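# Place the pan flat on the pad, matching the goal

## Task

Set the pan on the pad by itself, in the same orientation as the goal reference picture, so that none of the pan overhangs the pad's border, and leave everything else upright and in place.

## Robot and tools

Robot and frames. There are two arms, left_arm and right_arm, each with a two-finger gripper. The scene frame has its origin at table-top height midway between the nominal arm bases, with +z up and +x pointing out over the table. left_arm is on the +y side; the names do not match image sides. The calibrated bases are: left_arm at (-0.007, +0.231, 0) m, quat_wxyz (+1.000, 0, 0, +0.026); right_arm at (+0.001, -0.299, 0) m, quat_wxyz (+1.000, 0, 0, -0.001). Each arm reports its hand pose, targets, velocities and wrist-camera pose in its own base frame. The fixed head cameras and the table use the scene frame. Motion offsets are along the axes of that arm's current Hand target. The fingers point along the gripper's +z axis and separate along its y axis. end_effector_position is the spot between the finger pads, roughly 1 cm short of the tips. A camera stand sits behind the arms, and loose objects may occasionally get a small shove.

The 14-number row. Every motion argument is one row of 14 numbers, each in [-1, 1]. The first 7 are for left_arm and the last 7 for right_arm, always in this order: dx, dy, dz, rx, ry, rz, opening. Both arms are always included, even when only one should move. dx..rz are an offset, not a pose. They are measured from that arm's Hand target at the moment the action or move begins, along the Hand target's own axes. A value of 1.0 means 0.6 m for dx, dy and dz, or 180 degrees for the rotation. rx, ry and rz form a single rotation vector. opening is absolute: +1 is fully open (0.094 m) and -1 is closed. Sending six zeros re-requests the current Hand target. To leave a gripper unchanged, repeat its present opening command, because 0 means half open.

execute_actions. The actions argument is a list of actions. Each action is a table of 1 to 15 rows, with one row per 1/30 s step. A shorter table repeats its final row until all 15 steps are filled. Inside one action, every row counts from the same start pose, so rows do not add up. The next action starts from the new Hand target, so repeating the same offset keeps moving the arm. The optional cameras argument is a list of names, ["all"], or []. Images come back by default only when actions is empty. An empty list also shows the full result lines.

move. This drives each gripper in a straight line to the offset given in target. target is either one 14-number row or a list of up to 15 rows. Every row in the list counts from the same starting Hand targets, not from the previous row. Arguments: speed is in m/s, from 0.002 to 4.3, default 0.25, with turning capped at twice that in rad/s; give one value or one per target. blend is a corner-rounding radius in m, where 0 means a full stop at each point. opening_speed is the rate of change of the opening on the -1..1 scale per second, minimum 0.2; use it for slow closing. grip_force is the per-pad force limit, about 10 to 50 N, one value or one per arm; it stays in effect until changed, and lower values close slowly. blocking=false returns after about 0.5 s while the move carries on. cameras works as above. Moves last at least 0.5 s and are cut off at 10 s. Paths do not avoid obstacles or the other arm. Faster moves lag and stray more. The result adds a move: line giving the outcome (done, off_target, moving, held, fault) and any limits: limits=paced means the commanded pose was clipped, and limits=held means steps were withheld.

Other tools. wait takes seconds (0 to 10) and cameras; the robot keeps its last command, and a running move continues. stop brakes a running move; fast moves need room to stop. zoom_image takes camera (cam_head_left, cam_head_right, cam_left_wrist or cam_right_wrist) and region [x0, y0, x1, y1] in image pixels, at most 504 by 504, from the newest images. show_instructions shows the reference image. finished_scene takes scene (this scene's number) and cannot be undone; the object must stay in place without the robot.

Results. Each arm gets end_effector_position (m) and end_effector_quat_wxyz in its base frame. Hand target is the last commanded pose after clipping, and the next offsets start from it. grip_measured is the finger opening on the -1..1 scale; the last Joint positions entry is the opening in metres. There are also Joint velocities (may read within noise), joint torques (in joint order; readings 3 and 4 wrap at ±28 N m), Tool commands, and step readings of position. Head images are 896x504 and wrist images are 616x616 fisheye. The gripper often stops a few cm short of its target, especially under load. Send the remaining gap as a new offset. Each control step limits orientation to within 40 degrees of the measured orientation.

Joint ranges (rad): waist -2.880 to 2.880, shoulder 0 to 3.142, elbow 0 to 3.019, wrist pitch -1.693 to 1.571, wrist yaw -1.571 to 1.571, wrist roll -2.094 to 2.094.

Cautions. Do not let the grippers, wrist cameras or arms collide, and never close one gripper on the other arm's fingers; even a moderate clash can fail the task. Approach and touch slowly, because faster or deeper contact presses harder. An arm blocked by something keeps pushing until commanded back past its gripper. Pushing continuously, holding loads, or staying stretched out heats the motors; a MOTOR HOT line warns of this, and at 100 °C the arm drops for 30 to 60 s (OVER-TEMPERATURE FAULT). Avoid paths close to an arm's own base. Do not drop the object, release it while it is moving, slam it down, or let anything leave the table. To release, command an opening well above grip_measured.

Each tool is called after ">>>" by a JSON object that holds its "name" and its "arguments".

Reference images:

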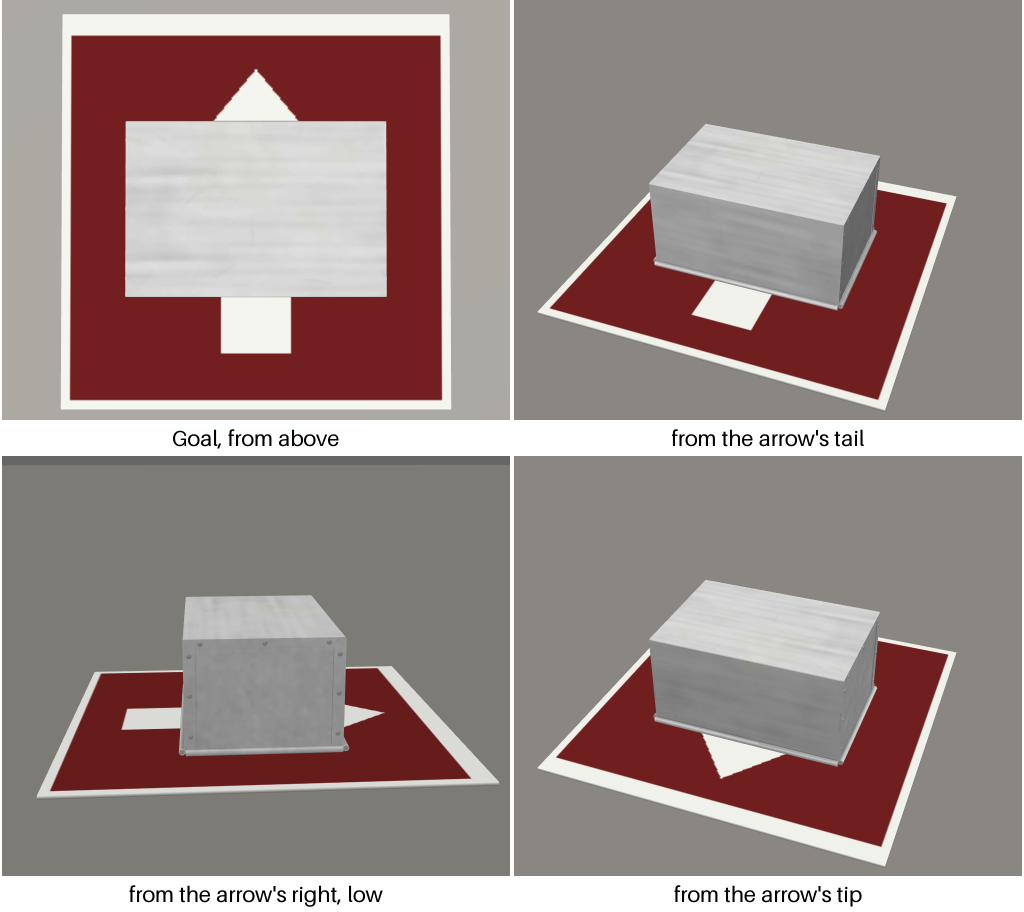

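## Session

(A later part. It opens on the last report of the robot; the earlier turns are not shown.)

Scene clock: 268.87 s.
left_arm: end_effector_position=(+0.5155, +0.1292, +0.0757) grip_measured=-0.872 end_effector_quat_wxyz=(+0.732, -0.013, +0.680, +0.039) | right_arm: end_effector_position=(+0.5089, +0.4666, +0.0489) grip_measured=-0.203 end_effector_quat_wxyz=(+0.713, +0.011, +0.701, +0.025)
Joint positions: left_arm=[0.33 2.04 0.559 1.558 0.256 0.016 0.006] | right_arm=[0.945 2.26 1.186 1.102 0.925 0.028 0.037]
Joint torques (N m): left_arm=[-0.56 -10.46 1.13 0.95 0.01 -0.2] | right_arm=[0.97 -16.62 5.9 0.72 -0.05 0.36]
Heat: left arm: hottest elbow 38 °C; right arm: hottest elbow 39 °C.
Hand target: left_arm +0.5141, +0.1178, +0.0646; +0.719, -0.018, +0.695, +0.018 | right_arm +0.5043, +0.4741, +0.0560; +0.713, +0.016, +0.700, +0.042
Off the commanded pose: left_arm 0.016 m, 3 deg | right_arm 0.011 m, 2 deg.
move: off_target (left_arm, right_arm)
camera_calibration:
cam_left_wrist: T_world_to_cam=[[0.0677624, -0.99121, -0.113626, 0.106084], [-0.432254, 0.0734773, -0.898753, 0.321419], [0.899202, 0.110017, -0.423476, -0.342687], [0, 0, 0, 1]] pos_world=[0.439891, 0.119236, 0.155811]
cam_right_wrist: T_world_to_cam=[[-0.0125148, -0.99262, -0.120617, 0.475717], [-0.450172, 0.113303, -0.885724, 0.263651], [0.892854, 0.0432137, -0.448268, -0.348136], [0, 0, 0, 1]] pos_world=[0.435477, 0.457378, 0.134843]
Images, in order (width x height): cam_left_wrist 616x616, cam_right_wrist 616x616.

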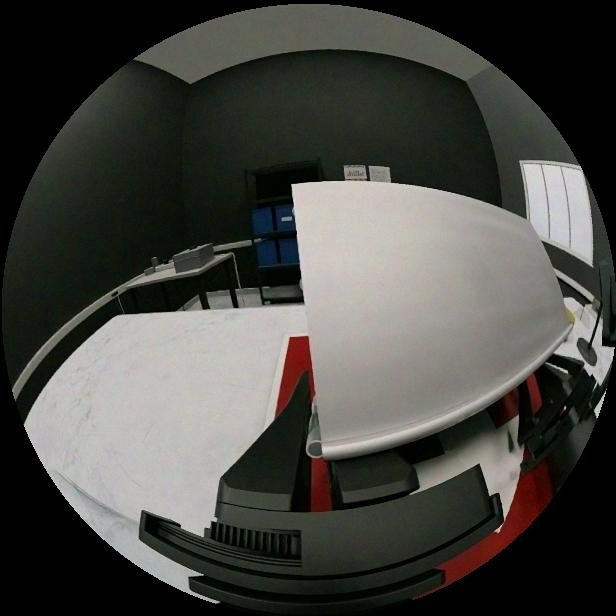

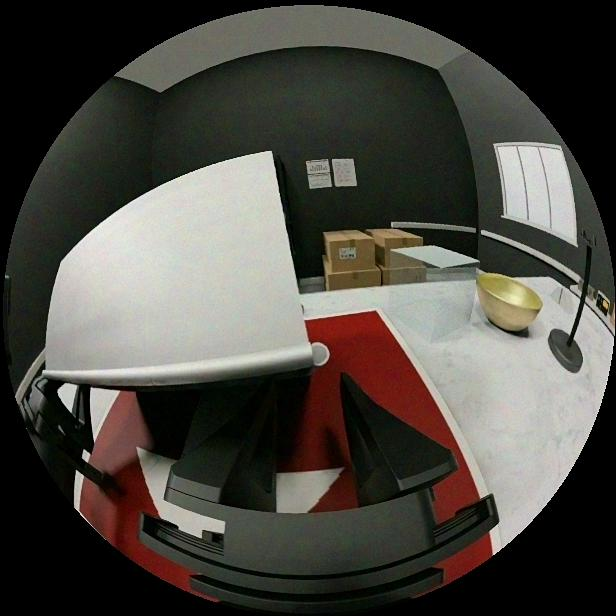

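>>> {"name": "move", "arguments": {"target": [0,0,0,0,0,0,-1, -0.0575,0.0013,0.0378,0,0.011,0,-0.2], "speed": 0.05, "cameras": ["cam_left_wrist","cam_right_wrist"]}}

Scene clock: 272.40 s.
left_arm: end_effector_position=(+0.5155, +0.1292, +0.0757) grip_measured=-0.872 end_effector_quat_wxyz=(+0.732, -0.013, +0.680, +0.039) | right_arm: end_effector_position=(+0.5167, +0.4706, +0.0593) grip_measured=-0.203 end_effector_quat_wxyz=(+0.691, -0.012, +0.723, +0.022)
Joint positions: left_arm=[0.33 2.04 0.559 1.558 0.256 0.016 0.006] | right_arm=[0.933 2.2 1.186 0.943 0.883 0.071 0.037]
Joint torques (N m): left_arm=[-0.62 -10.46 1.14 0.92 0.01 -0.2] | right_arm=[-0.32 -18.26 7.68 0.84 -0.17 0.32]
Heat: left arm: hottest elbow 37 °C; right arm: hottest elbow 38 °C.
Hand target: left_arm +0.5141, +0.1178, +0.0646; +0.719, -0.018, +0.695, +0.018 | right_arm +0.5263, +0.4729, +0.0909; +0.701, +0.015, +0.712, +0.042
Off the commanded pose: left_arm 0.016 m, 3 deg | right_arm 0.033 m, 4 deg.
move: off_target (left_arm, right_arm)
camera_calibration:
cam_left_wrist: T_world_to_cam=[[0.0677624, -0.99121, -0.113626, 0.106084], [-0.432254, 0.0734773, -0.898753, 0.321419], [0.899202, 0.110017, -0.423476, -0.342687], [0, 0, 0, 1]] pos_world=[0.439891, 0.119236, 0.155811]
cam_right_wrist: T_world_to_cam=[[0.00961979, -0.996443, -0.0837199, 0.46928], [-0.506076, 0.0673582, -0.859854, 0.324846], [0.862435, 0.0506403, -0.503628, -0.335102], [0, 0, 0, 1]] pos_world=[0.448886, 0.462699, 0.149841]
Images, in order (width x height): cam_left_wrist 616x616, cam_right_wrist 616x616.

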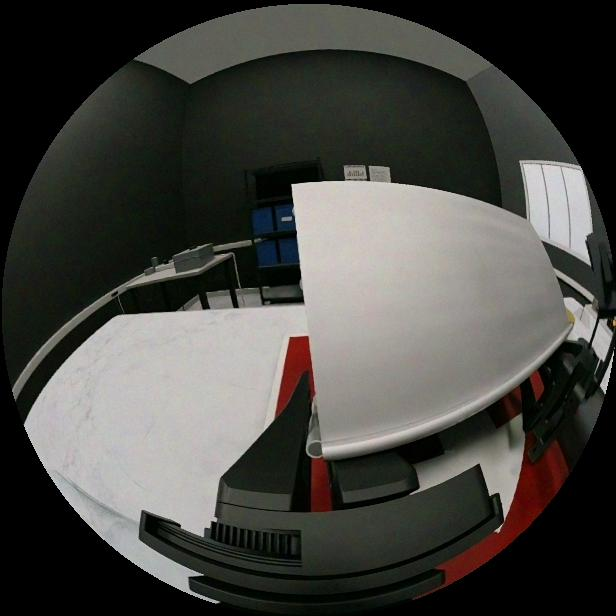

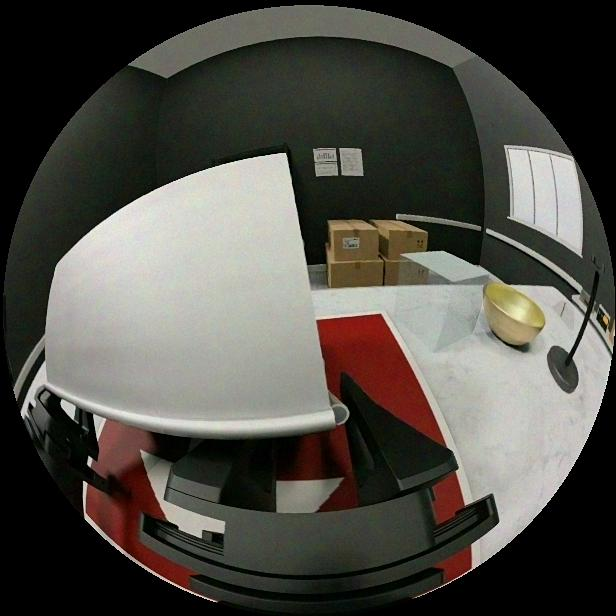

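>>> {"name": "move", "arguments": {"target": [0,0,0,0,0,0,-1, -0.0168,-0.0117,0.011,0,0,0,-0.2], "speed": 0.05, "cameras": ["cam_right_wrist"]}}

Scene clock: 274.00 s.
left_arm: end_effector_position=(+0.5150, +0.1290, +0.0753) grip_measured=-0.872 end_effector_quat_wxyz=(+0.731, -0.013, +0.681, +0.039) | right_arm: end_effector_position=(+0.5236, +0.4671, +0.0673) grip_measured=-0.203 end_effector_quat_wxyz=(+0.690, -0.013, +0.723, +0.024)
Joint positions: left_arm=[0.33 2.04 0.557 1.558 0.256 0.016 0.006] | right_arm=[0.919 2.183 1.186 0.926 0.866 0.071 0.037]
Joint torques (N m): left_arm=[-0.56 -10.4 1.2 0.92 0.01 -0.19] | right_arm=[-0.03 -18.32 7.24 0.84 -0.15 0.36]
Heat: left arm: hottest elbow 37 °C; right arm: hottest elbow 38 °C.
Hand target: left_arm +0.5141, +0.1178, +0.0646; +0.719, -0.018, +0.695, +0.018 | right_arm +0.5333, +0.4654, +0.1003; +0.701, +0.015, +0.712, +0.042
Off the commanded pose: left_arm 0.016 m, 3 deg | right_arm 0.034 m, 4 deg.
move: off_target (left_arm, right_arm)
camera_calibration:
cam_right_wrist: T_world_to_cam=[[0.0125669, -0.996345, -0.0844904, 0.464823], [-0.507101, 0.0664745, -0.859319, 0.336314], [0.861795, 0.0536441, -0.504412, -0.337882], [0, 0, 0, 1]] pos_world=[0.455889, 0.458894, 0.157842]
Images, in order (width x height): cam_right_wrist 616x616.

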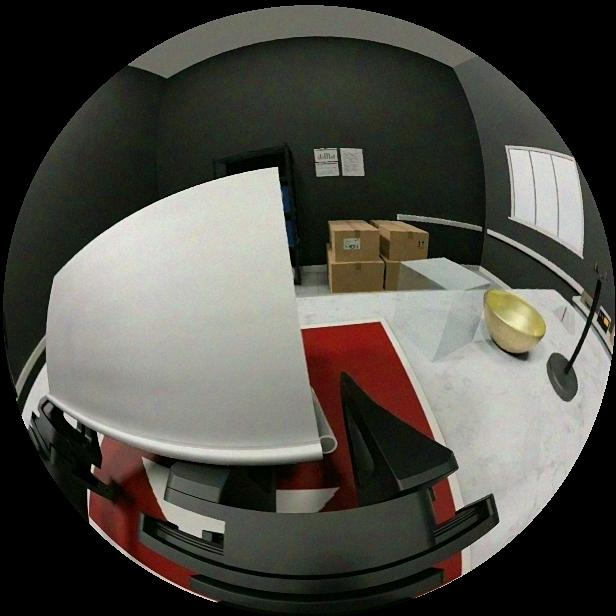

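>>> {"name": "move", "arguments": {"target": [0,0,0,0,0,0,-1, 0,0,0,0,0,0,-1], "speed": 0.05, "opening_speed": 0.6, "cameras": ["cam_left_wrist","cam_right_wrist"]}}

Scene clock: 276.03 s.
left_arm: end_effector_position=(+0.5155, +0.1295, +0.0753) grip_measured=-0.872 end_effector_quat_wxyz=(+0.731, -0.013, +0.681, +0.040) | right_arm: end_effector_position=(+0.5228, +0.4649, +0.0663) grip_measured=-0.837 end_effector_quat_wxyz=(+0.689, -0.009, +0.724, +0.028)
Joint positions: left_arm=[0.33 2.04 0.559 1.556 0.255 0.016 0.006] | right_arm=[0.918 2.18 1.179 0.926 0.863 0.086 0.008]
Joint torques (N m): left_arm=[-0.62 -10.4 1.2 0.95 0.08 -0.2] | right_arm=[0.5 -18.84 7.65 0.76 0.02 0.33]
Heat: left arm: hottest elbow 37 °C; right arm: hottest elbow 38 °C.
Hand target: left_arm +0.5141, +0.1178, +0.0646; +0.719, -0.018, +0.695, +0.018 | right_arm +0.5333, +0.4654, +0.1003; +0.701, +0.015, +0.712, +0.042
Off the commanded pose: left_arm 0.016 m, 3 deg | right_arm 0.036 m, 4 deg.
move: off_target (left_arm, right_arm)
camera_calibration:
cam_left_wrist: T_world_to_cam=[[0.0690971, -0.991176, -0.113122, 0.105565], [-0.433589, 0.0722854, -0.898207, 0.321867], [0.898458, 0.111112, -0.424768, -0.342619], [0, 0, 0, 1]] pos_world=[0.440092, 0.119436, 0.155511]
cam_right_wrist: T_world_to_cam=[[0.0130324, -0.995275, -0.0962129, 0.462593], [-0.510441, 0.0761173, -0.856537, 0.332342], [0.859814, 0.0602738, -0.507038, -0.339472], [0, 0, 0, 1]] pos_world=[0.455495, 0.455572, 0.157045]
Images, in order (width x height): cam_left_wrist 616x616, cam_right_wrist 616x616.

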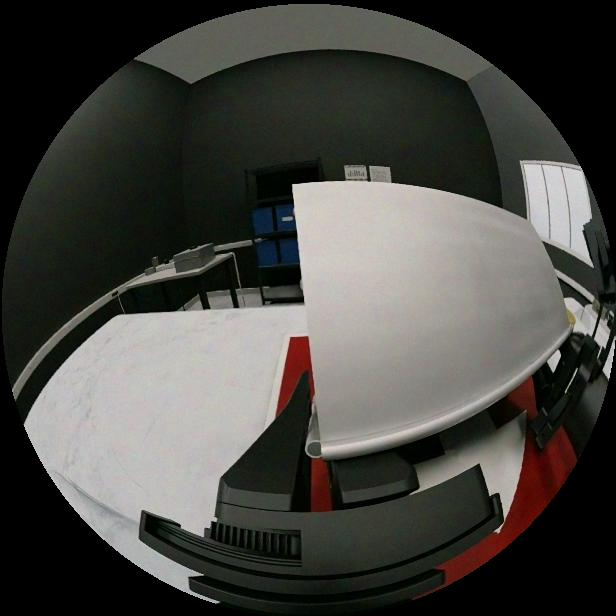

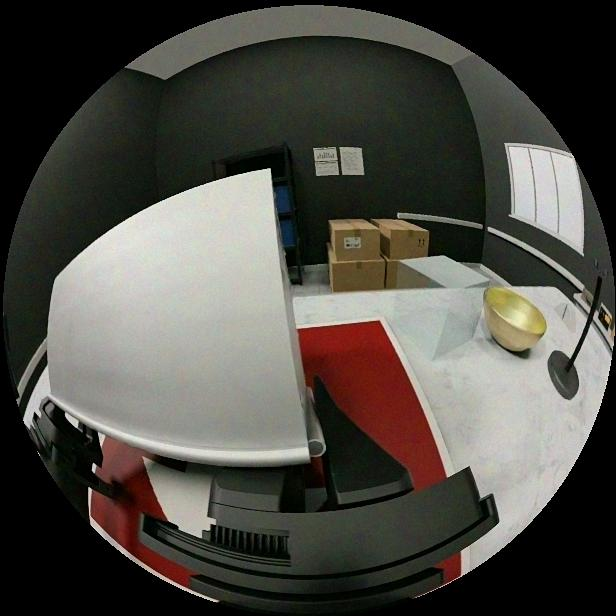

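>>> {"name": "move", "arguments": {"target": [[-0.029,0,0.001,0,0.0106,0,-1, 0,0,0,0,0,0,-1],[-0.029,0,0.001,0,0.0106,0,-0.2, 0,0,0,0,0,0,-1],[-0.0297,0,-0.0192,0,0.0106,0,-0.2, 0,0,0,0,0,0,-1]], "speed": 0.05, "cameras": ["cam_left_wrist","cam_right_wrist"]}}

Scene clock: 279.33 s.
left_arm: end_effector_position=(+0.4994, +0.1165, +0.0626) grip_measured=-0.203 end_effector_quat_wxyz=(+0.690, -0.021, +0.723, +0.019) | right_arm: end_effector_position=(+0.5236, +0.4645, +0.0676) grip_measured=-0.861 end_effector_quat_wxyz=(+0.688, -0.014, +0.725, +0.023)
Joint positions: left_arm=[0.317 1.963 0.496 1.418 0.259 0.011 0.037] | right_arm=[0.916 2.175 1.179 0.917 0.862 0.075 0.007]
Joint torques (N m): left_arm=[0.26 -11.81 2.4 2.86 0.27 -0.12] | right_arm=[0.15 -18.08 7.76 1.24 0.1 0.35]
Heat: left arm: hottest elbow 37 °C; right arm: hottest elbow 38 °C.
Hand target: left_arm +0.5020, +0.1172, +0.0820; +0.707, -0.018, +0.706, +0.018 | right_arm +0.5333, +0.4654, +0.1003; +0.701, +0.015, +0.712, +0.042
Off the commanded pose: left_arm 0.020 m, 3 deg | right_arm 0.034 m, 4 deg.
move: off_target (left_arm, right_arm); target 2's new opening was sent with left_arm's hand 0.014 m and 2 deg from that target
camera_calibration:
cam_left_wrist: T_world_to_cam=[[0.0411163, -0.996279, -0.0757495, 0.104698], [-0.535159, 0.0420629, -0.843703, 0.355227], [0.84375, 0.075228, -0.531438, -0.293916], [0, 0, 0, 1]] pos_world=[0.43379, 0.111477, 0.151439]
cam_right_wrist: T_world_to_cam=[[0.0133715, -0.996544, -0.0819821, 0.461721], [-0.512462, 0.063573, -0.856354, 0.340786], [0.858606, 0.0534635, -0.509841, -0.335467], [0, 0, 0, 1]] pos_world=[0.4565, 0.456396, 0.158651]
Images, in order (width x height): cam_left_wrist 616x616, cam_right_wrist 616x616.

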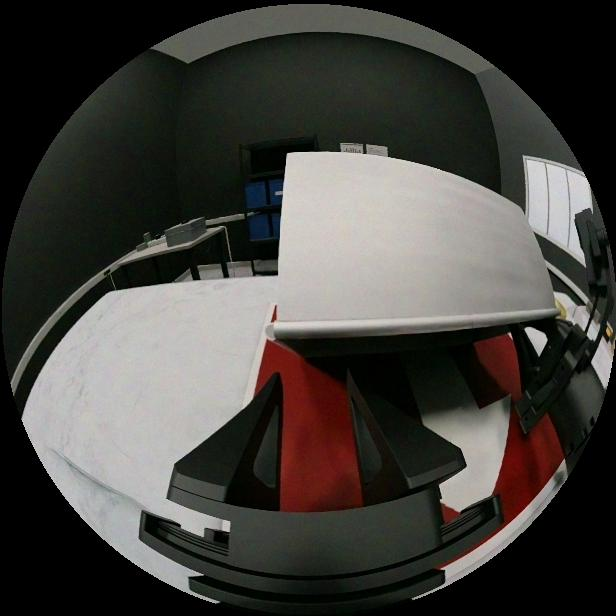

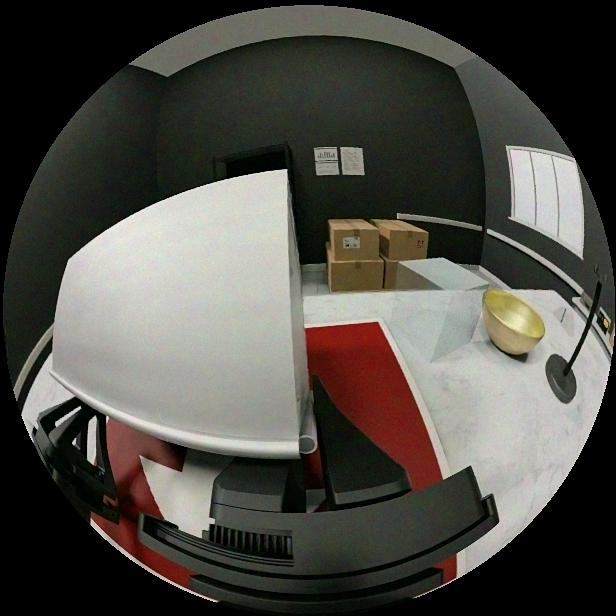

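>>> {"name": "move", "arguments": {"target": [[0,0.0233,0.0012,0.022,0,0,-0.2, 0,0,0,0,0,0,-1],[-0.0317,0.0193,0.0793,0.022,0,0,-0.2, 0,0,0,0,0,0,-1]], "speed": 0.06, "cameras": ["all"]}}

Scene clock: 283.27 s.
left_arm: end_effector_position=(+0.5347, +0.1328, +0.0779) grip_measured=-0.203 end_effector_quat_wxyz=(+0.690, +0.003, +0.723, -0.005) | right_arm: end_effector_position=(+0.5236, +0.4645, +0.0676) grip_measured=-0.862 end_effector_quat_wxyz=(+0.688, -0.014, +0.725, +0.023)
Joint positions: left_arm=[0.359 1.932 0.605 1.277 0.37 0.014 0.037] | right_arm=[0.916 2.175 1.179 0.917 0.862 0.075 0.006]
Joint torques (N m): left_arm=[-0.26 -12.75 5.56 1.76 -0.12 -0.12] | right_arm=[-0.15 -17.61 7.75 1.17 0.07 0.33]
Heat: left arm: hottest elbow 36 °C; right arm: hottest elbow 38 °C.
Hand target: left_arm +0.5489, +0.1311, +0.1011; +0.708, +0.006, +0.707, -0.006 | right_arm +0.5333, +0.4654, +0.1003; +0.701, +0.015, +0.712, +0.042
Off the commanded pose: left_arm 0.027 m, 3 deg | right_arm 0.034 m, 4 deg.
move: off_target (left_arm, right_arm)
camera_calibration:
cam_left_wrist: T_world_to_cam=[[-0.0276562, -0.996938, -0.073141, 0.157251], [-0.530781, 0.0766477, -0.844036, 0.379459], [0.847058, 0.0154789, -0.531275, -0.310649], [0, 0, 0, 1]] pos_world=[0.468896, 0.132494, 0.166739]
cam_right_wrist: T_world_to_cam=[[0.0133715, -0.996544, -0.0819821, 0.461721], [-0.512462, 0.063573, -0.856354, 0.340786], [0.858606, 0.0534635, -0.509841, -0.335467], [0, 0, 0, 1]] pos_world=[0.4565, 0.456396, 0.158651]

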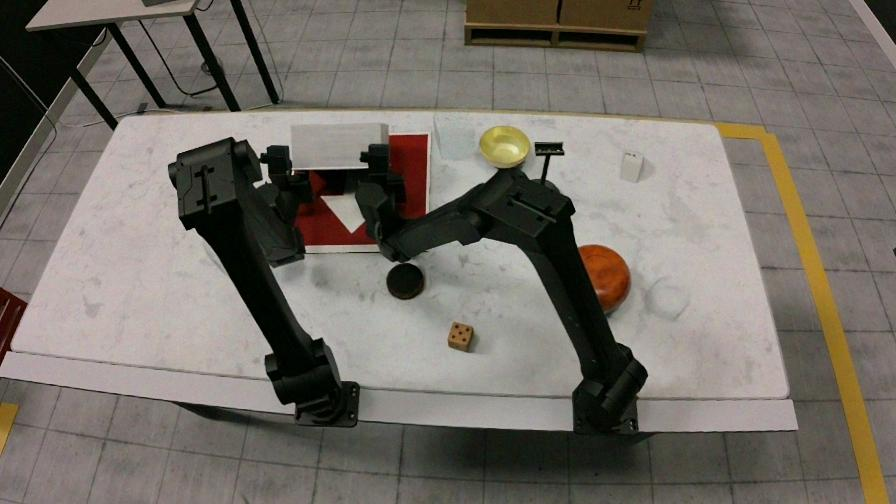

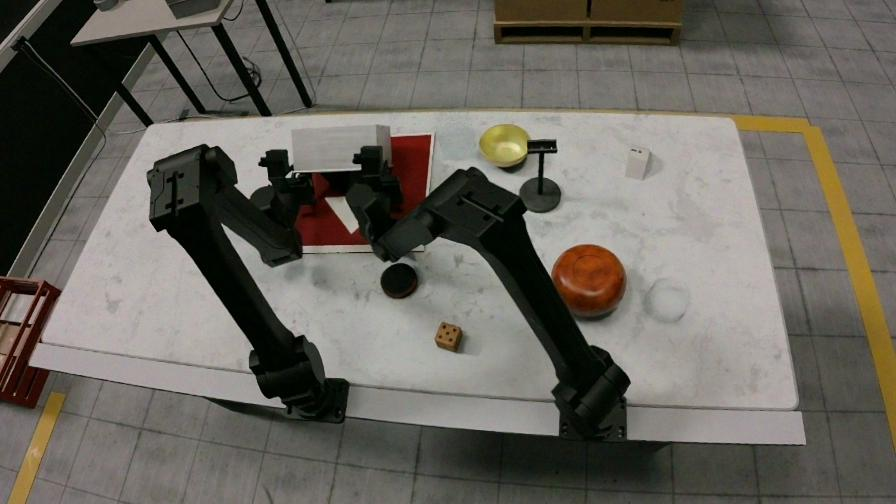

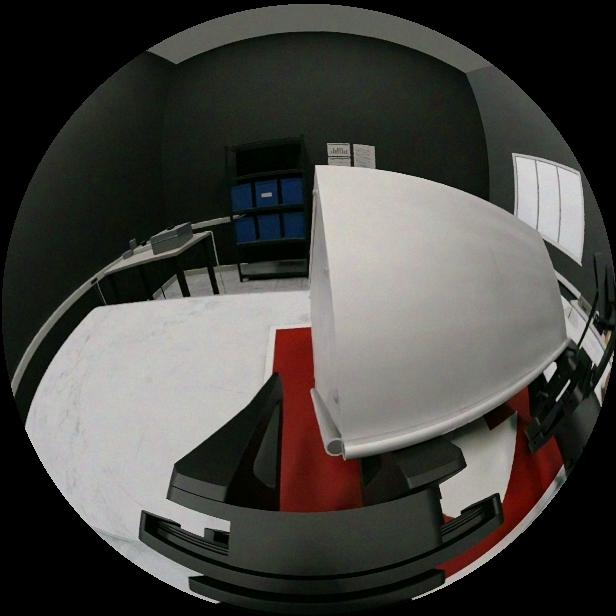

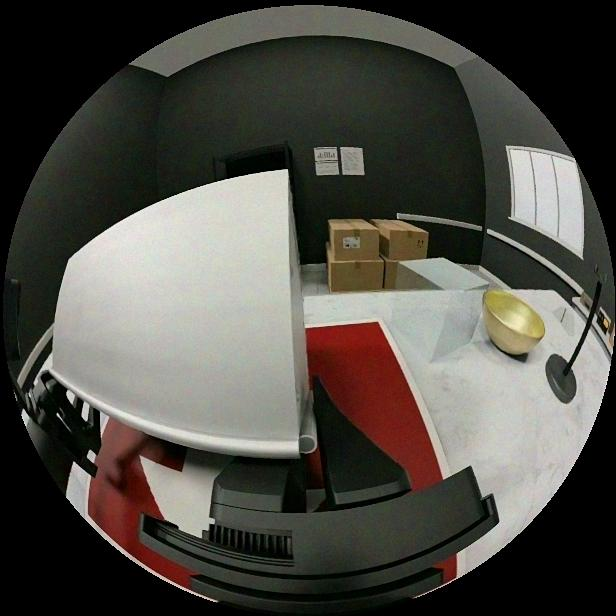

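>>> {"name": "move", "arguments": {"target": [[0,-0.015,0,0,0,0,-0.2, 0,0,0,0,0,0,-1],[0,-0.015,0,0,0,0,-1, 0,0,0,0,0,0,-1]], "speed": 0.05, "opening_speed": 0.6, "cameras": ["cam_left_wrist","cam_right_wrist"]}}

Scene clock: 286.37 s.
left_arm: end_effector_position=(+0.5368, +0.1278, +0.0766) grip_measured=-0.861 end_effector_quat_wxyz=(+0.689, +0.006, +0.725, +0.007) | right_arm: end_effector_position=(+0.5251, +0.4624, +0.0676) grip_measured=-0.862 end_effector_quat_wxyz=(+0.688, -0.012, +0.725, +0.021)
Joint positions: left_arm=[0.339 1.932 0.603 1.274 0.336 0.037 0.007] | right_arm=[0.913 2.175 1.179 0.917 0.865 0.074 0.006]
Joint torques (N m): left_arm=[-0.32 -13.04 4.97 2.13 0.15 -0.34] | right_arm=[-0.15 -17.9 7.87 0.94 0.05 0.38]
Heat: left arm: hottest elbow 36 °C; right arm: hottest elbow 38 °C.
Hand target: left_arm +0.5487, +0.1221, +0.1011; +0.708, +0.006, +0.707, -0.006 | right_arm +0.5333, +0.4654, +0.1003; +0.701, +0.015, +0.712, +0.042
Off the commanded pose: left_arm 0.028 m, 3 deg | right_arm 0.034 m, 4 deg.
move: off_target (left_arm, right_arm); target 2's new opening was sent with left_arm's hand 0.027 m and 3 deg from that target
camera_calibration:
cam_left_wrist: T_world_to_cam=[[-0.0155093, -0.995252, -0.0960878, 0.147217], [-0.535958, 0.0894023, -0.839498, 0.380653], [0.844102, 0.038479, -0.5348, -0.314064], [0, 0, 0, 1]] pos_world=[0.471399, 0.124572, 0.165742]
cam_right_wrist: T_world_to_cam=[[0.00740086, -0.996741, -0.0803327, 0.462781], [-0.511813, 0.0652391, -0.856616, 0.340583], [0.859065, 0.047455, -0.509662, -0.334093], [0, 0, 0, 1]] pos_world=[0.457898, 0.454908, 0.158651]
Images, in order (width x height): cam_left_wrist 616x616, cam_right_wrist 616x616.

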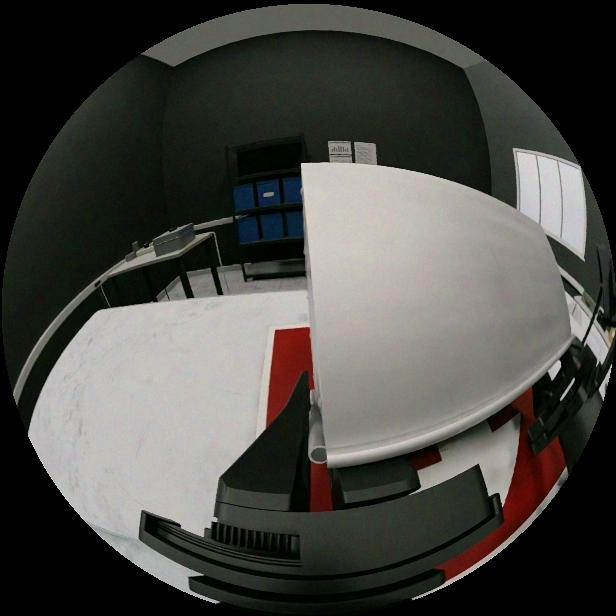

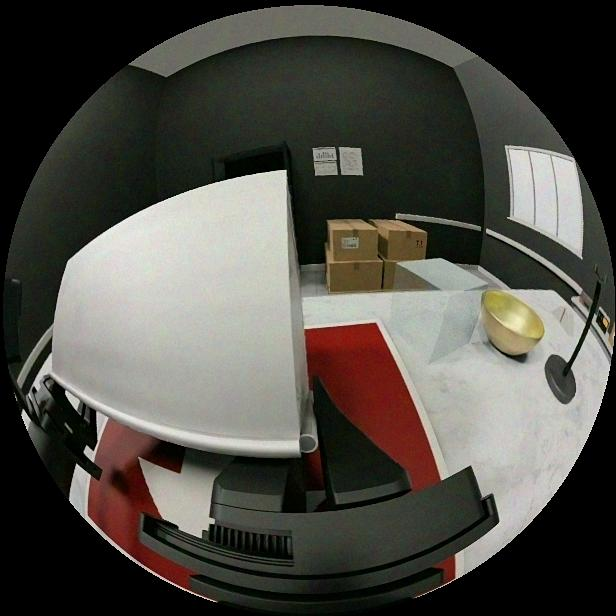

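>>> {"name": "move", "arguments": {"target": [0.03,-0.0005,-0.0267,0,-0.0389,0,-1, 0.0303,0,-0.0262,0,-0.0389,0,-1], "speed": 0.05, "cameras": ["cam_left_wrist","cam_right_wrist"]}}

Scene clock: 289.77 s.
left_arm: end_effector_position=(+0.5297, +0.1243, +0.0705) grip_measured=-0.864 end_effector_quat_wxyz=(+0.732, +0.013, +0.681, +0.011) | right_arm: end_effector_position=(+0.5165, +0.4579, +0.0618) grip_measured=-0.862 end_effector_quat_wxyz=(+0.727, -0.009, +0.686, +0.016)
Joint positions: left_arm=[0.339 2.063 0.605 1.533 0.342 0.01 0.006] | right_arm=[0.922 2.252 1.173 1.171 0.885 -0.063 0.006]
Joint torques (N m): left_arm=[0.62 -10.87 3.06 3.92 0.27 -0.52] | right_arm=[1.26 -15.85 7.46 2.66 0.1 0.28]
Heat: left arm: hottest elbow 36 °C; right arm: hottest elbow 37 °C.
Hand target: left_arm +0.5327, +0.1221, +0.0831; +0.749, +0.006, +0.662, -0.007 | right_arm +0.5173, +0.4662, +0.0824; +0.743, +0.017, +0.668, +0.041
Off the commanded pose: left_arm 0.013 m, 4 deg | right_arm 0.022 m, 5 deg.
move: off_target (left_arm, right_arm)
camera_calibration:
cam_left_wrist: T_world_to_cam=[[-0.00896945, -0.993522, -0.113287, 0.140538], [-0.428383, 0.106187, -0.897336, 0.317011], [0.903553, 0.0404816, -0.42656, -0.350654], [0, 0, 0, 1]] pos_world=[0.453898, 0.12016, 0.150812]
cam_right_wrist: T_world_to_cam=[[0.00500469, -0.996808, -0.0796774, 0.459128], [-0.413928, 0.0704668, -0.907578, 0.281709], [0.910296, 0.0375229, -0.412254, -0.357469], [0, 0, 0, 1]] pos_world=[0.439712, 0.451224, 0.144887]
Images, in order (width x height): cam_left_wrist 616x616, cam_right_wrist 616x616.

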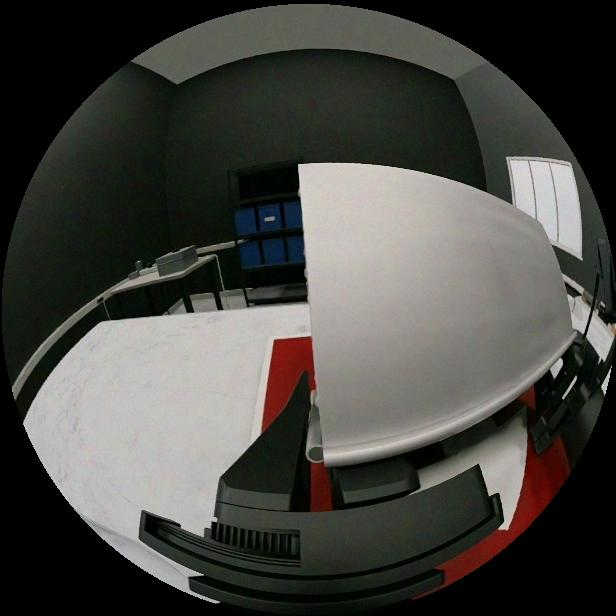

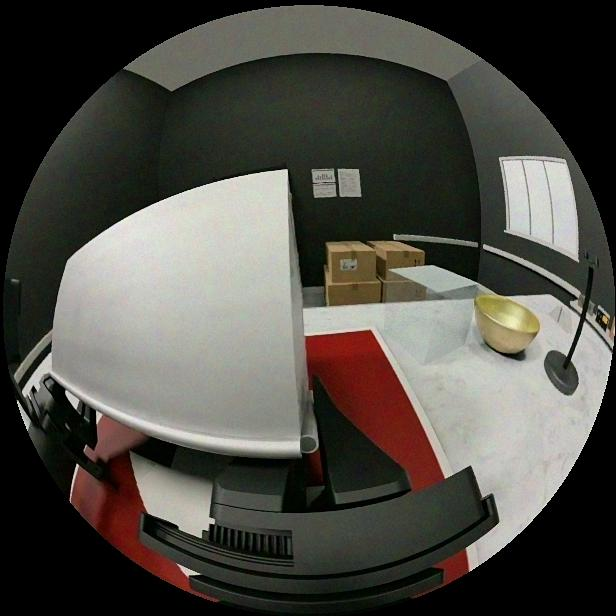

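>>> {"name": "move", "arguments": {"target": [0,0,-0.001,0,0,0,-1, 0,0,-0.001,0,0,0,-1], "speed": 0.05, "grip_force": 10, "cameras": ["cam_left_wrist","cam_right_wrist"]}}

Scene clock: 291.07 s.
left_arm: end_effector_position=(+0.5297, +0.1243, +0.0705) grip_measured=-0.848 end_effector_quat_wxyz=(+0.732, +0.011, +0.681, +0.008) | right_arm: end_effector_position=(+0.5165, +0.4576, +0.0621) grip_measured=-0.847 end_effector_quat_wxyz=(+0.727, -0.008, +0.686, +0.016)
Joint positions: left_arm=[0.339 2.063 0.605 1.533 0.342 0.002 0.007] | right_arm=[0.922 2.252 1.173 1.173 0.886 -0.063 0.007]
Joint torques (N m): left_arm=[0.56 -10.87 2.95 4 0.28 -0.45] | right_arm=[1.55 -16.03 7.25 2.7 0.11 0.21]
Heat: left arm: hottest elbow 36 °C; right arm: hottest elbow 37 °C.
Hand target: left_arm +0.5321, +0.1221, +0.0830; +0.749, +0.006, +0.662, -0.007 | right_arm +0.5167, +0.4662, +0.0823; +0.743, +0.017, +0.668, +0.041
Off the commanded pose: left_arm 0.013 m, 4 deg | right_arm 0.022 m, 5 deg.
grip_force (N): 10, 10
move: off_target (left_arm, right_arm)
camera_calibration:
cam_left_wrist: T_world_to_cam=[[-0.00952778, -0.994361, -0.10562, 0.140449], [-0.428324, 0.0995022, -0.89813, 0.317927], [0.903575, 0.0366822, -0.426857, -0.350147], [0, 0, 0, 1]] pos_world=[0.453898, 0.120867, 0.150911]
cam_right_wrist: T_world_to_cam=[[0.00346137, -0.996706, -0.0810246, 0.459673], [-0.413052, 0.072365, -0.907828, 0.280663], [0.910701, 0.0366097, -0.411441, -0.357168], [0, 0, 0, 1]] pos_world=[0.43961, 0.450925, 0.145085]
Images, in order (width x height): cam_left_wrist 616x616, cam_right_wrist 616x616.

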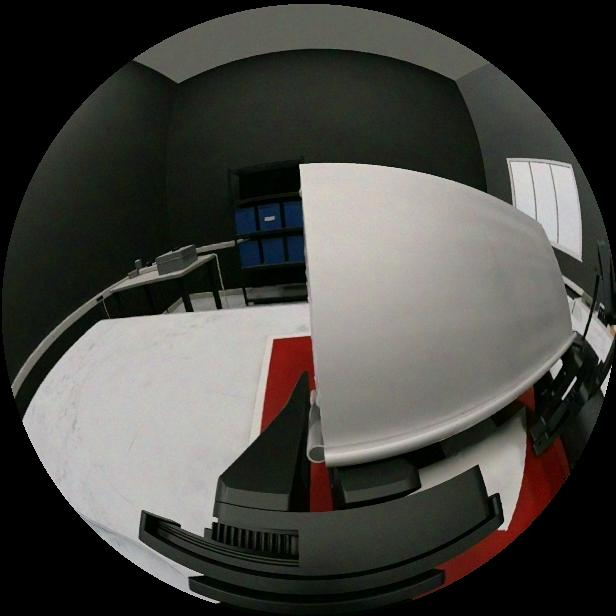

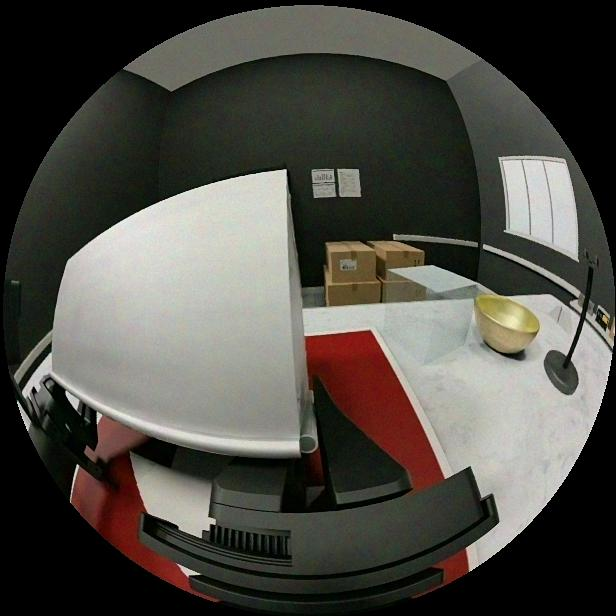

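>>> {"name": "move", "arguments": {"target": [0,0,-0.001,0,0,0,-0.7, 0,0,-0.001,0,0,0,-1], "speed": 0.05, "opening_speed": 0.25, "cameras": ["cam_left_wrist","cam_right_wrist"]}}

Scene clock: 292.90 s.
left_arm: end_effector_position=(+0.5296, +0.1242, +0.0723) grip_measured=-0.703 end_effector_quat_wxyz=(+0.734, +0.004, +0.679, +0.001) | right_arm: end_effector_position=(+0.5166, +0.4571, +0.0620) grip_measured=-0.847 end_effector_quat_wxyz=(+0.727, -0.007, +0.686, +0.015)
Joint positions: left_arm=[0.339 2.063 0.605 1.541 0.342 -0.021 0.014] | right_arm=[0.922 2.252 1.173 1.173 0.889 -0.063 0.007]
Joint torques (N m): left_arm=[0.62 -10.93 2.8 3.69 0.26 -0.18] | right_arm=[0.85 -15.5 7.23 2.86 0 0.24]
Heat: left arm: hottest elbow 36 °C; right arm: hottest elbow 37 °C.
Hand target: left_arm +0.5315, +0.1222, +0.0830; +0.749, +0.006, +0.662, -0.007 | right_arm +0.5161, +0.4662, +0.0823; +0.743, +0.017, +0.668, +0.041
Off the commanded pose: left_arm 0.011 m, 3 deg | right_arm 0.022 m, 5 deg.
joint sent to its limit (left arm) — joint 4 (wrist pitch), upper limit. The joint targets are off in position, not in orientation.
grip_force (N): 10, 10
move: off_target (left_arm, right_arm)
camera_calibration:
cam_left_wrist: T_world_to_cam=[[-0.01059, -0.996286, -0.0854475, 0.139933], [-0.421807, 0.0819283, -0.902977, 0.318556], [0.906624, 0.0264798, -0.421108, -0.350025], [0, 0, 0, 1]] pos_world=[0.453192, 0.122584, 0.152207]
cam_right_wrist: T_world_to_cam=[[0.000415104, -0.996701, -0.0811648, 0.460736], [-0.413031, 0.0737473, -0.907726, 0.280038], [0.910717, 0.0339003, -0.411637, -0.355914], [0, 0, 0, 1]] pos_world=[0.43961, 0.450629, 0.145085]
Images, in order (width x height): cam_left_wrist 616x616, cam_right_wrist 616x616.

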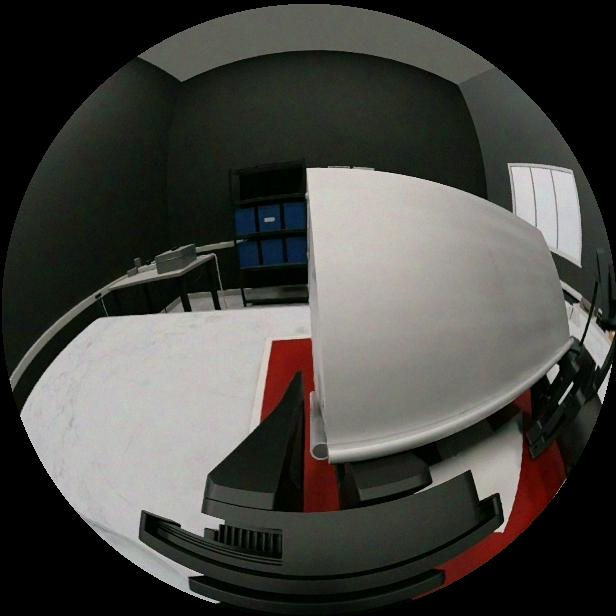

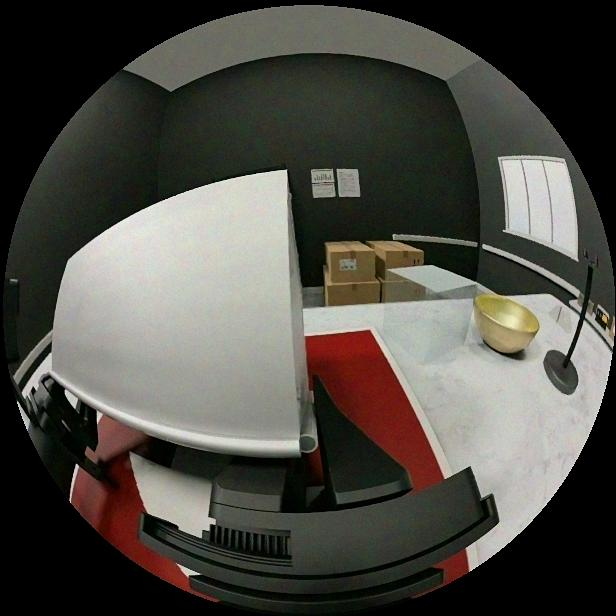

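>>> {"name": "move", "arguments": {"target": [0,0,-0.001,0,0,0,-0.7, 0,0,-0.001,0,0,0,-0.75], "speed": 0.05, "opening_speed": 0.2, "cameras": ["cam_left_wrist","cam_right_wrist"]}}

Scene clock: 294.83 s.
left_arm: end_effector_position=(+0.5296, +0.1237, +0.0730) grip_measured=-0.703 end_effector_quat_wxyz=(+0.735, +0.005, +0.678, +0.000) | right_arm: end_effector_position=(+0.5157, +0.4561, +0.0650) grip_measured=-0.753 end_effector_quat_wxyz=(+0.731, +0.000, +0.682, +0.017)
Joint positions: left_arm=[0.339 2.063 0.605 1.544 0.345 -0.021 0.014] | right_arm=[0.924 2.252 1.173 1.19 0.898 -0.063 0.012]
Joint torques (N m): left_arm=[0.67 -10.93 2.7 3.58 0.24 -0.16] | right_arm=[1.38 -16.15 7.21 2.45 0.03 0.24]
Heat: left arm: hottest elbow 36 °C; right arm: hottest elbow 37 °C.
Hand target: left_arm +0.5309, +0.1222, +0.0829; +0.749, +0.006, +0.662, -0.007 | right_arm +0.5155, +0.4662, +0.0822; +0.743, +0.017, +0.668, +0.041
Off the commanded pose: left_arm 0.010 m, 3 deg | right_arm 0.020 m, 4 deg.
joint sent to its limit (left arm) — joint 4 (wrist pitch), upper limit. The joint targets are off in position, not in orientation.
grip_force (N): 10, 10
move: off_target (left_arm, right_arm)
camera_calibration:
cam_left_wrist: T_world_to_cam=[[-0.0133381, -0.996142, -0.0867366, 0.140898], [-0.418962, 0.0843303, -0.904079, 0.317507], [0.907906, 0.0242805, -0.41847, -0.350243], [0, 0, 0, 1]] pos_world=[0.45289, 0.122083, 0.152707]
cam_right_wrist: T_world_to_cam=[[-0.00631963, -0.995438, -0.0952027, 0.46375], [-0.403792, 0.089638, -0.910449, 0.270598], [0.914829, 0.0326884, -0.402516, -0.35613], [0, 0, 0, 1]] pos_world=[0.437994, 0.449019, 0.147168]
Images, in order (width x height): cam_left_wrist 616x616, cam_right_wrist 616x616.

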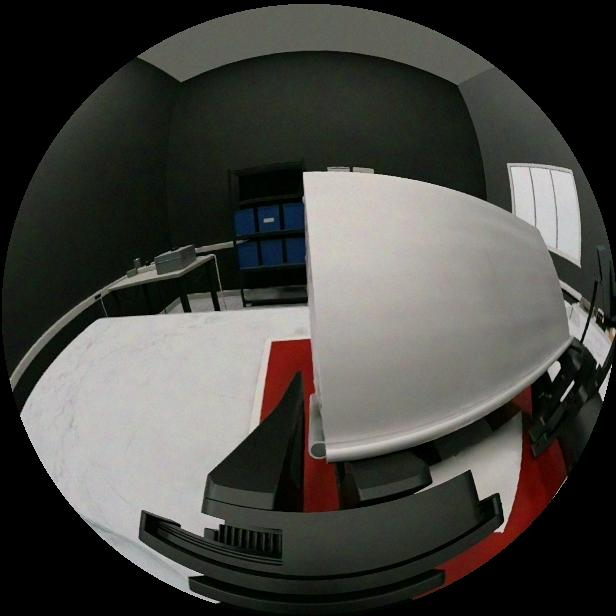

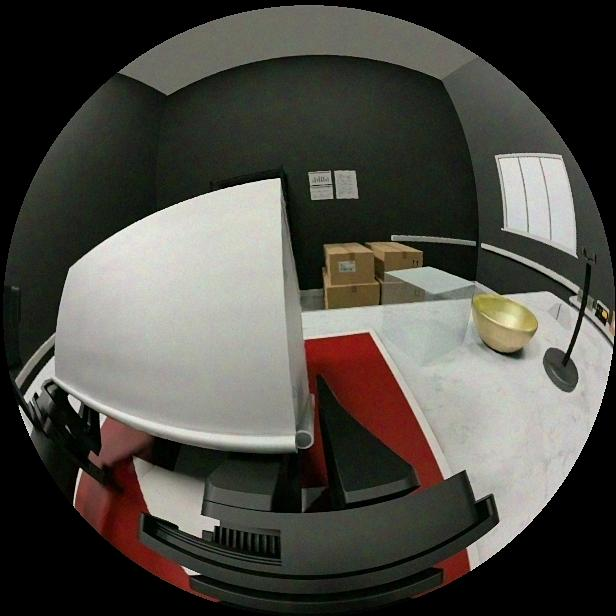

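>>> {"name": "move", "arguments": {"target": [0,0,-0.001,0,0,0,-0.55, 0,0,-0.001,0,0,0,-0.55], "speed": 0.05, "opening_speed": 0.2, "cameras": ["all"]}}

Scene clock: 296.47 s.
left_arm: end_effector_position=(+0.5296, +0.1237, +0.0730) grip_measured=-0.553 end_effector_quat_wxyz=(+0.735, +0.005, +0.678, +0.000) | right_arm: end_effector_position=(+0.5157, +0.4561, +0.0650) grip_measured=-0.553 end_effector_quat_wxyz=(+0.731, +0.000, +0.682, +0.017)
Joint positions: left_arm=[0.339 2.063 0.605 1.544 0.345 -0.021 0.021] | right_arm=[0.924 2.252 1.173 1.19 0.898 -0.063 0.021]
Joint torques (N m): left_arm=[0.79 -10.99 2.59 3.59 0.25 -0.17] | right_arm=[1.55 -16.15 7.17 2.29 0.01 0.25]
Heat: left arm: hottest elbow 36 °C; right arm: hottest elbow 37 °C.
Hand target: left_arm +0.5303, +0.1222, +0.0828; +0.749, +0.006, +0.662, -0.007 | right_arm +0.5149, +0.4661, +0.0822; +0.743, +0.017, +0.668, +0.041
Off the commanded pose: left_arm 0.010 m, 3 deg | right_arm 0.020 m, 4 deg.
joint sent to its limit (left arm) — joint 4 (wrist pitch), upper limit. The joint targets are off in position, not in orientation.
grip_force (N): 10, 10
move: off_target (left_arm, right_arm)
camera_calibration:
cam_left_wrist: T_world_to_cam=[[-0.0133381, -0.996142, -0.0867366, 0.140898], [-0.418962, 0.0843303, -0.904079, 0.317507], [0.907906, 0.0242805, -0.41847, -0.350243], [0, 0, 0, 1]] pos_world=[0.45289, 0.122083, 0.152707]
cam_right_wrist: T_world_to_cam=[[-0.00631963, -0.995438, -0.0952027, 0.46375], [-0.403792, 0.089638, -0.910449, 0.270598], [0.914829, 0.0326884, -0.402516, -0.35613], [0, 0, 0, 1]] pos_world=[0.437994, 0.449019, 0.147168]

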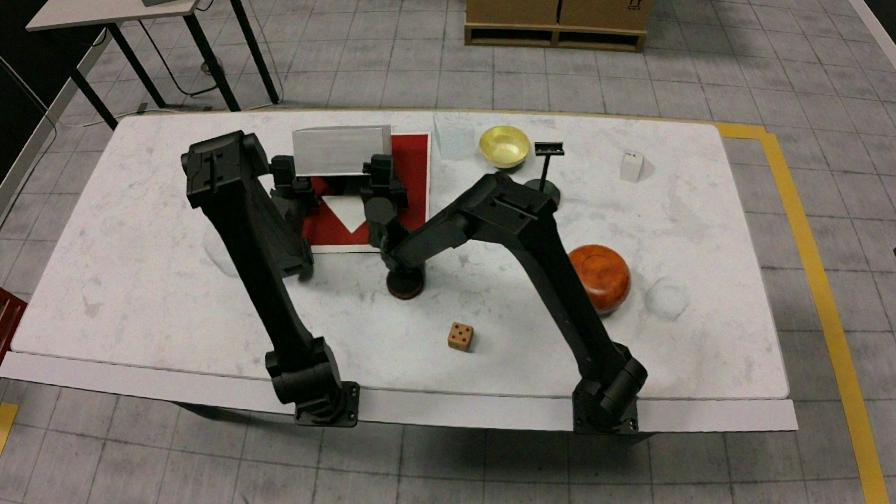

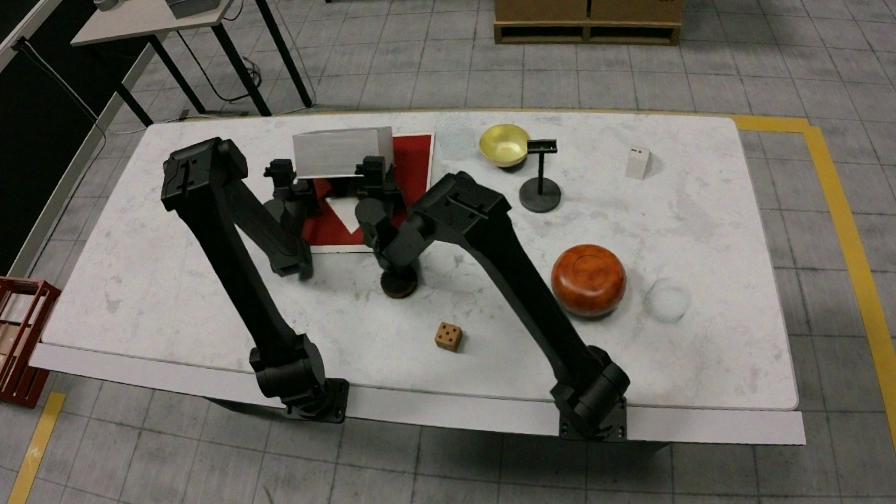

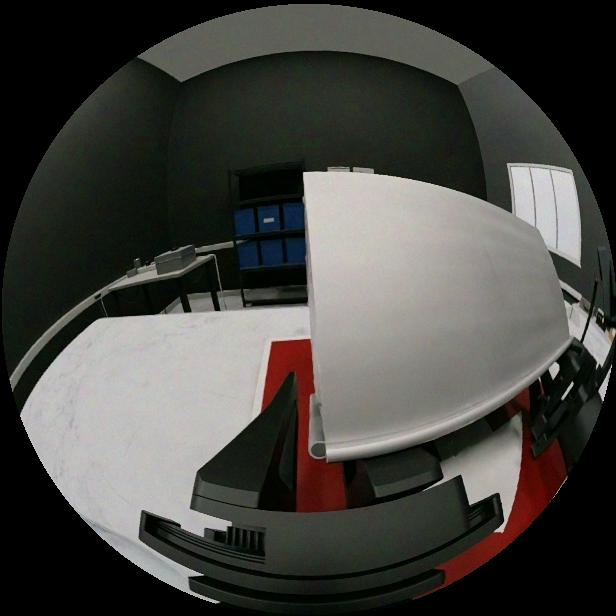

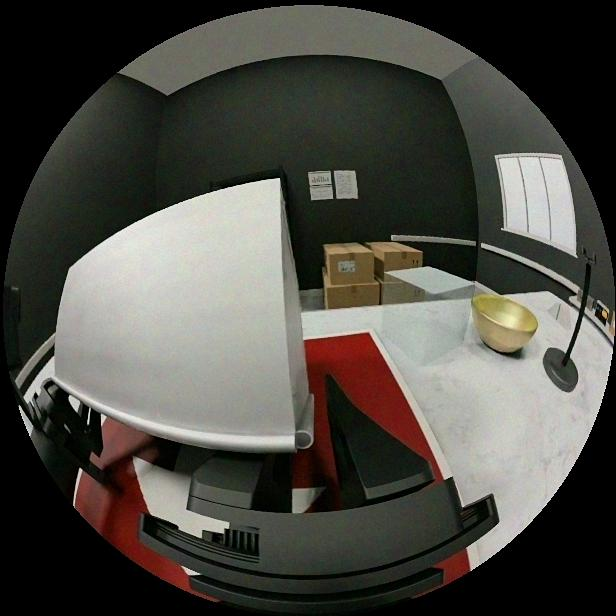

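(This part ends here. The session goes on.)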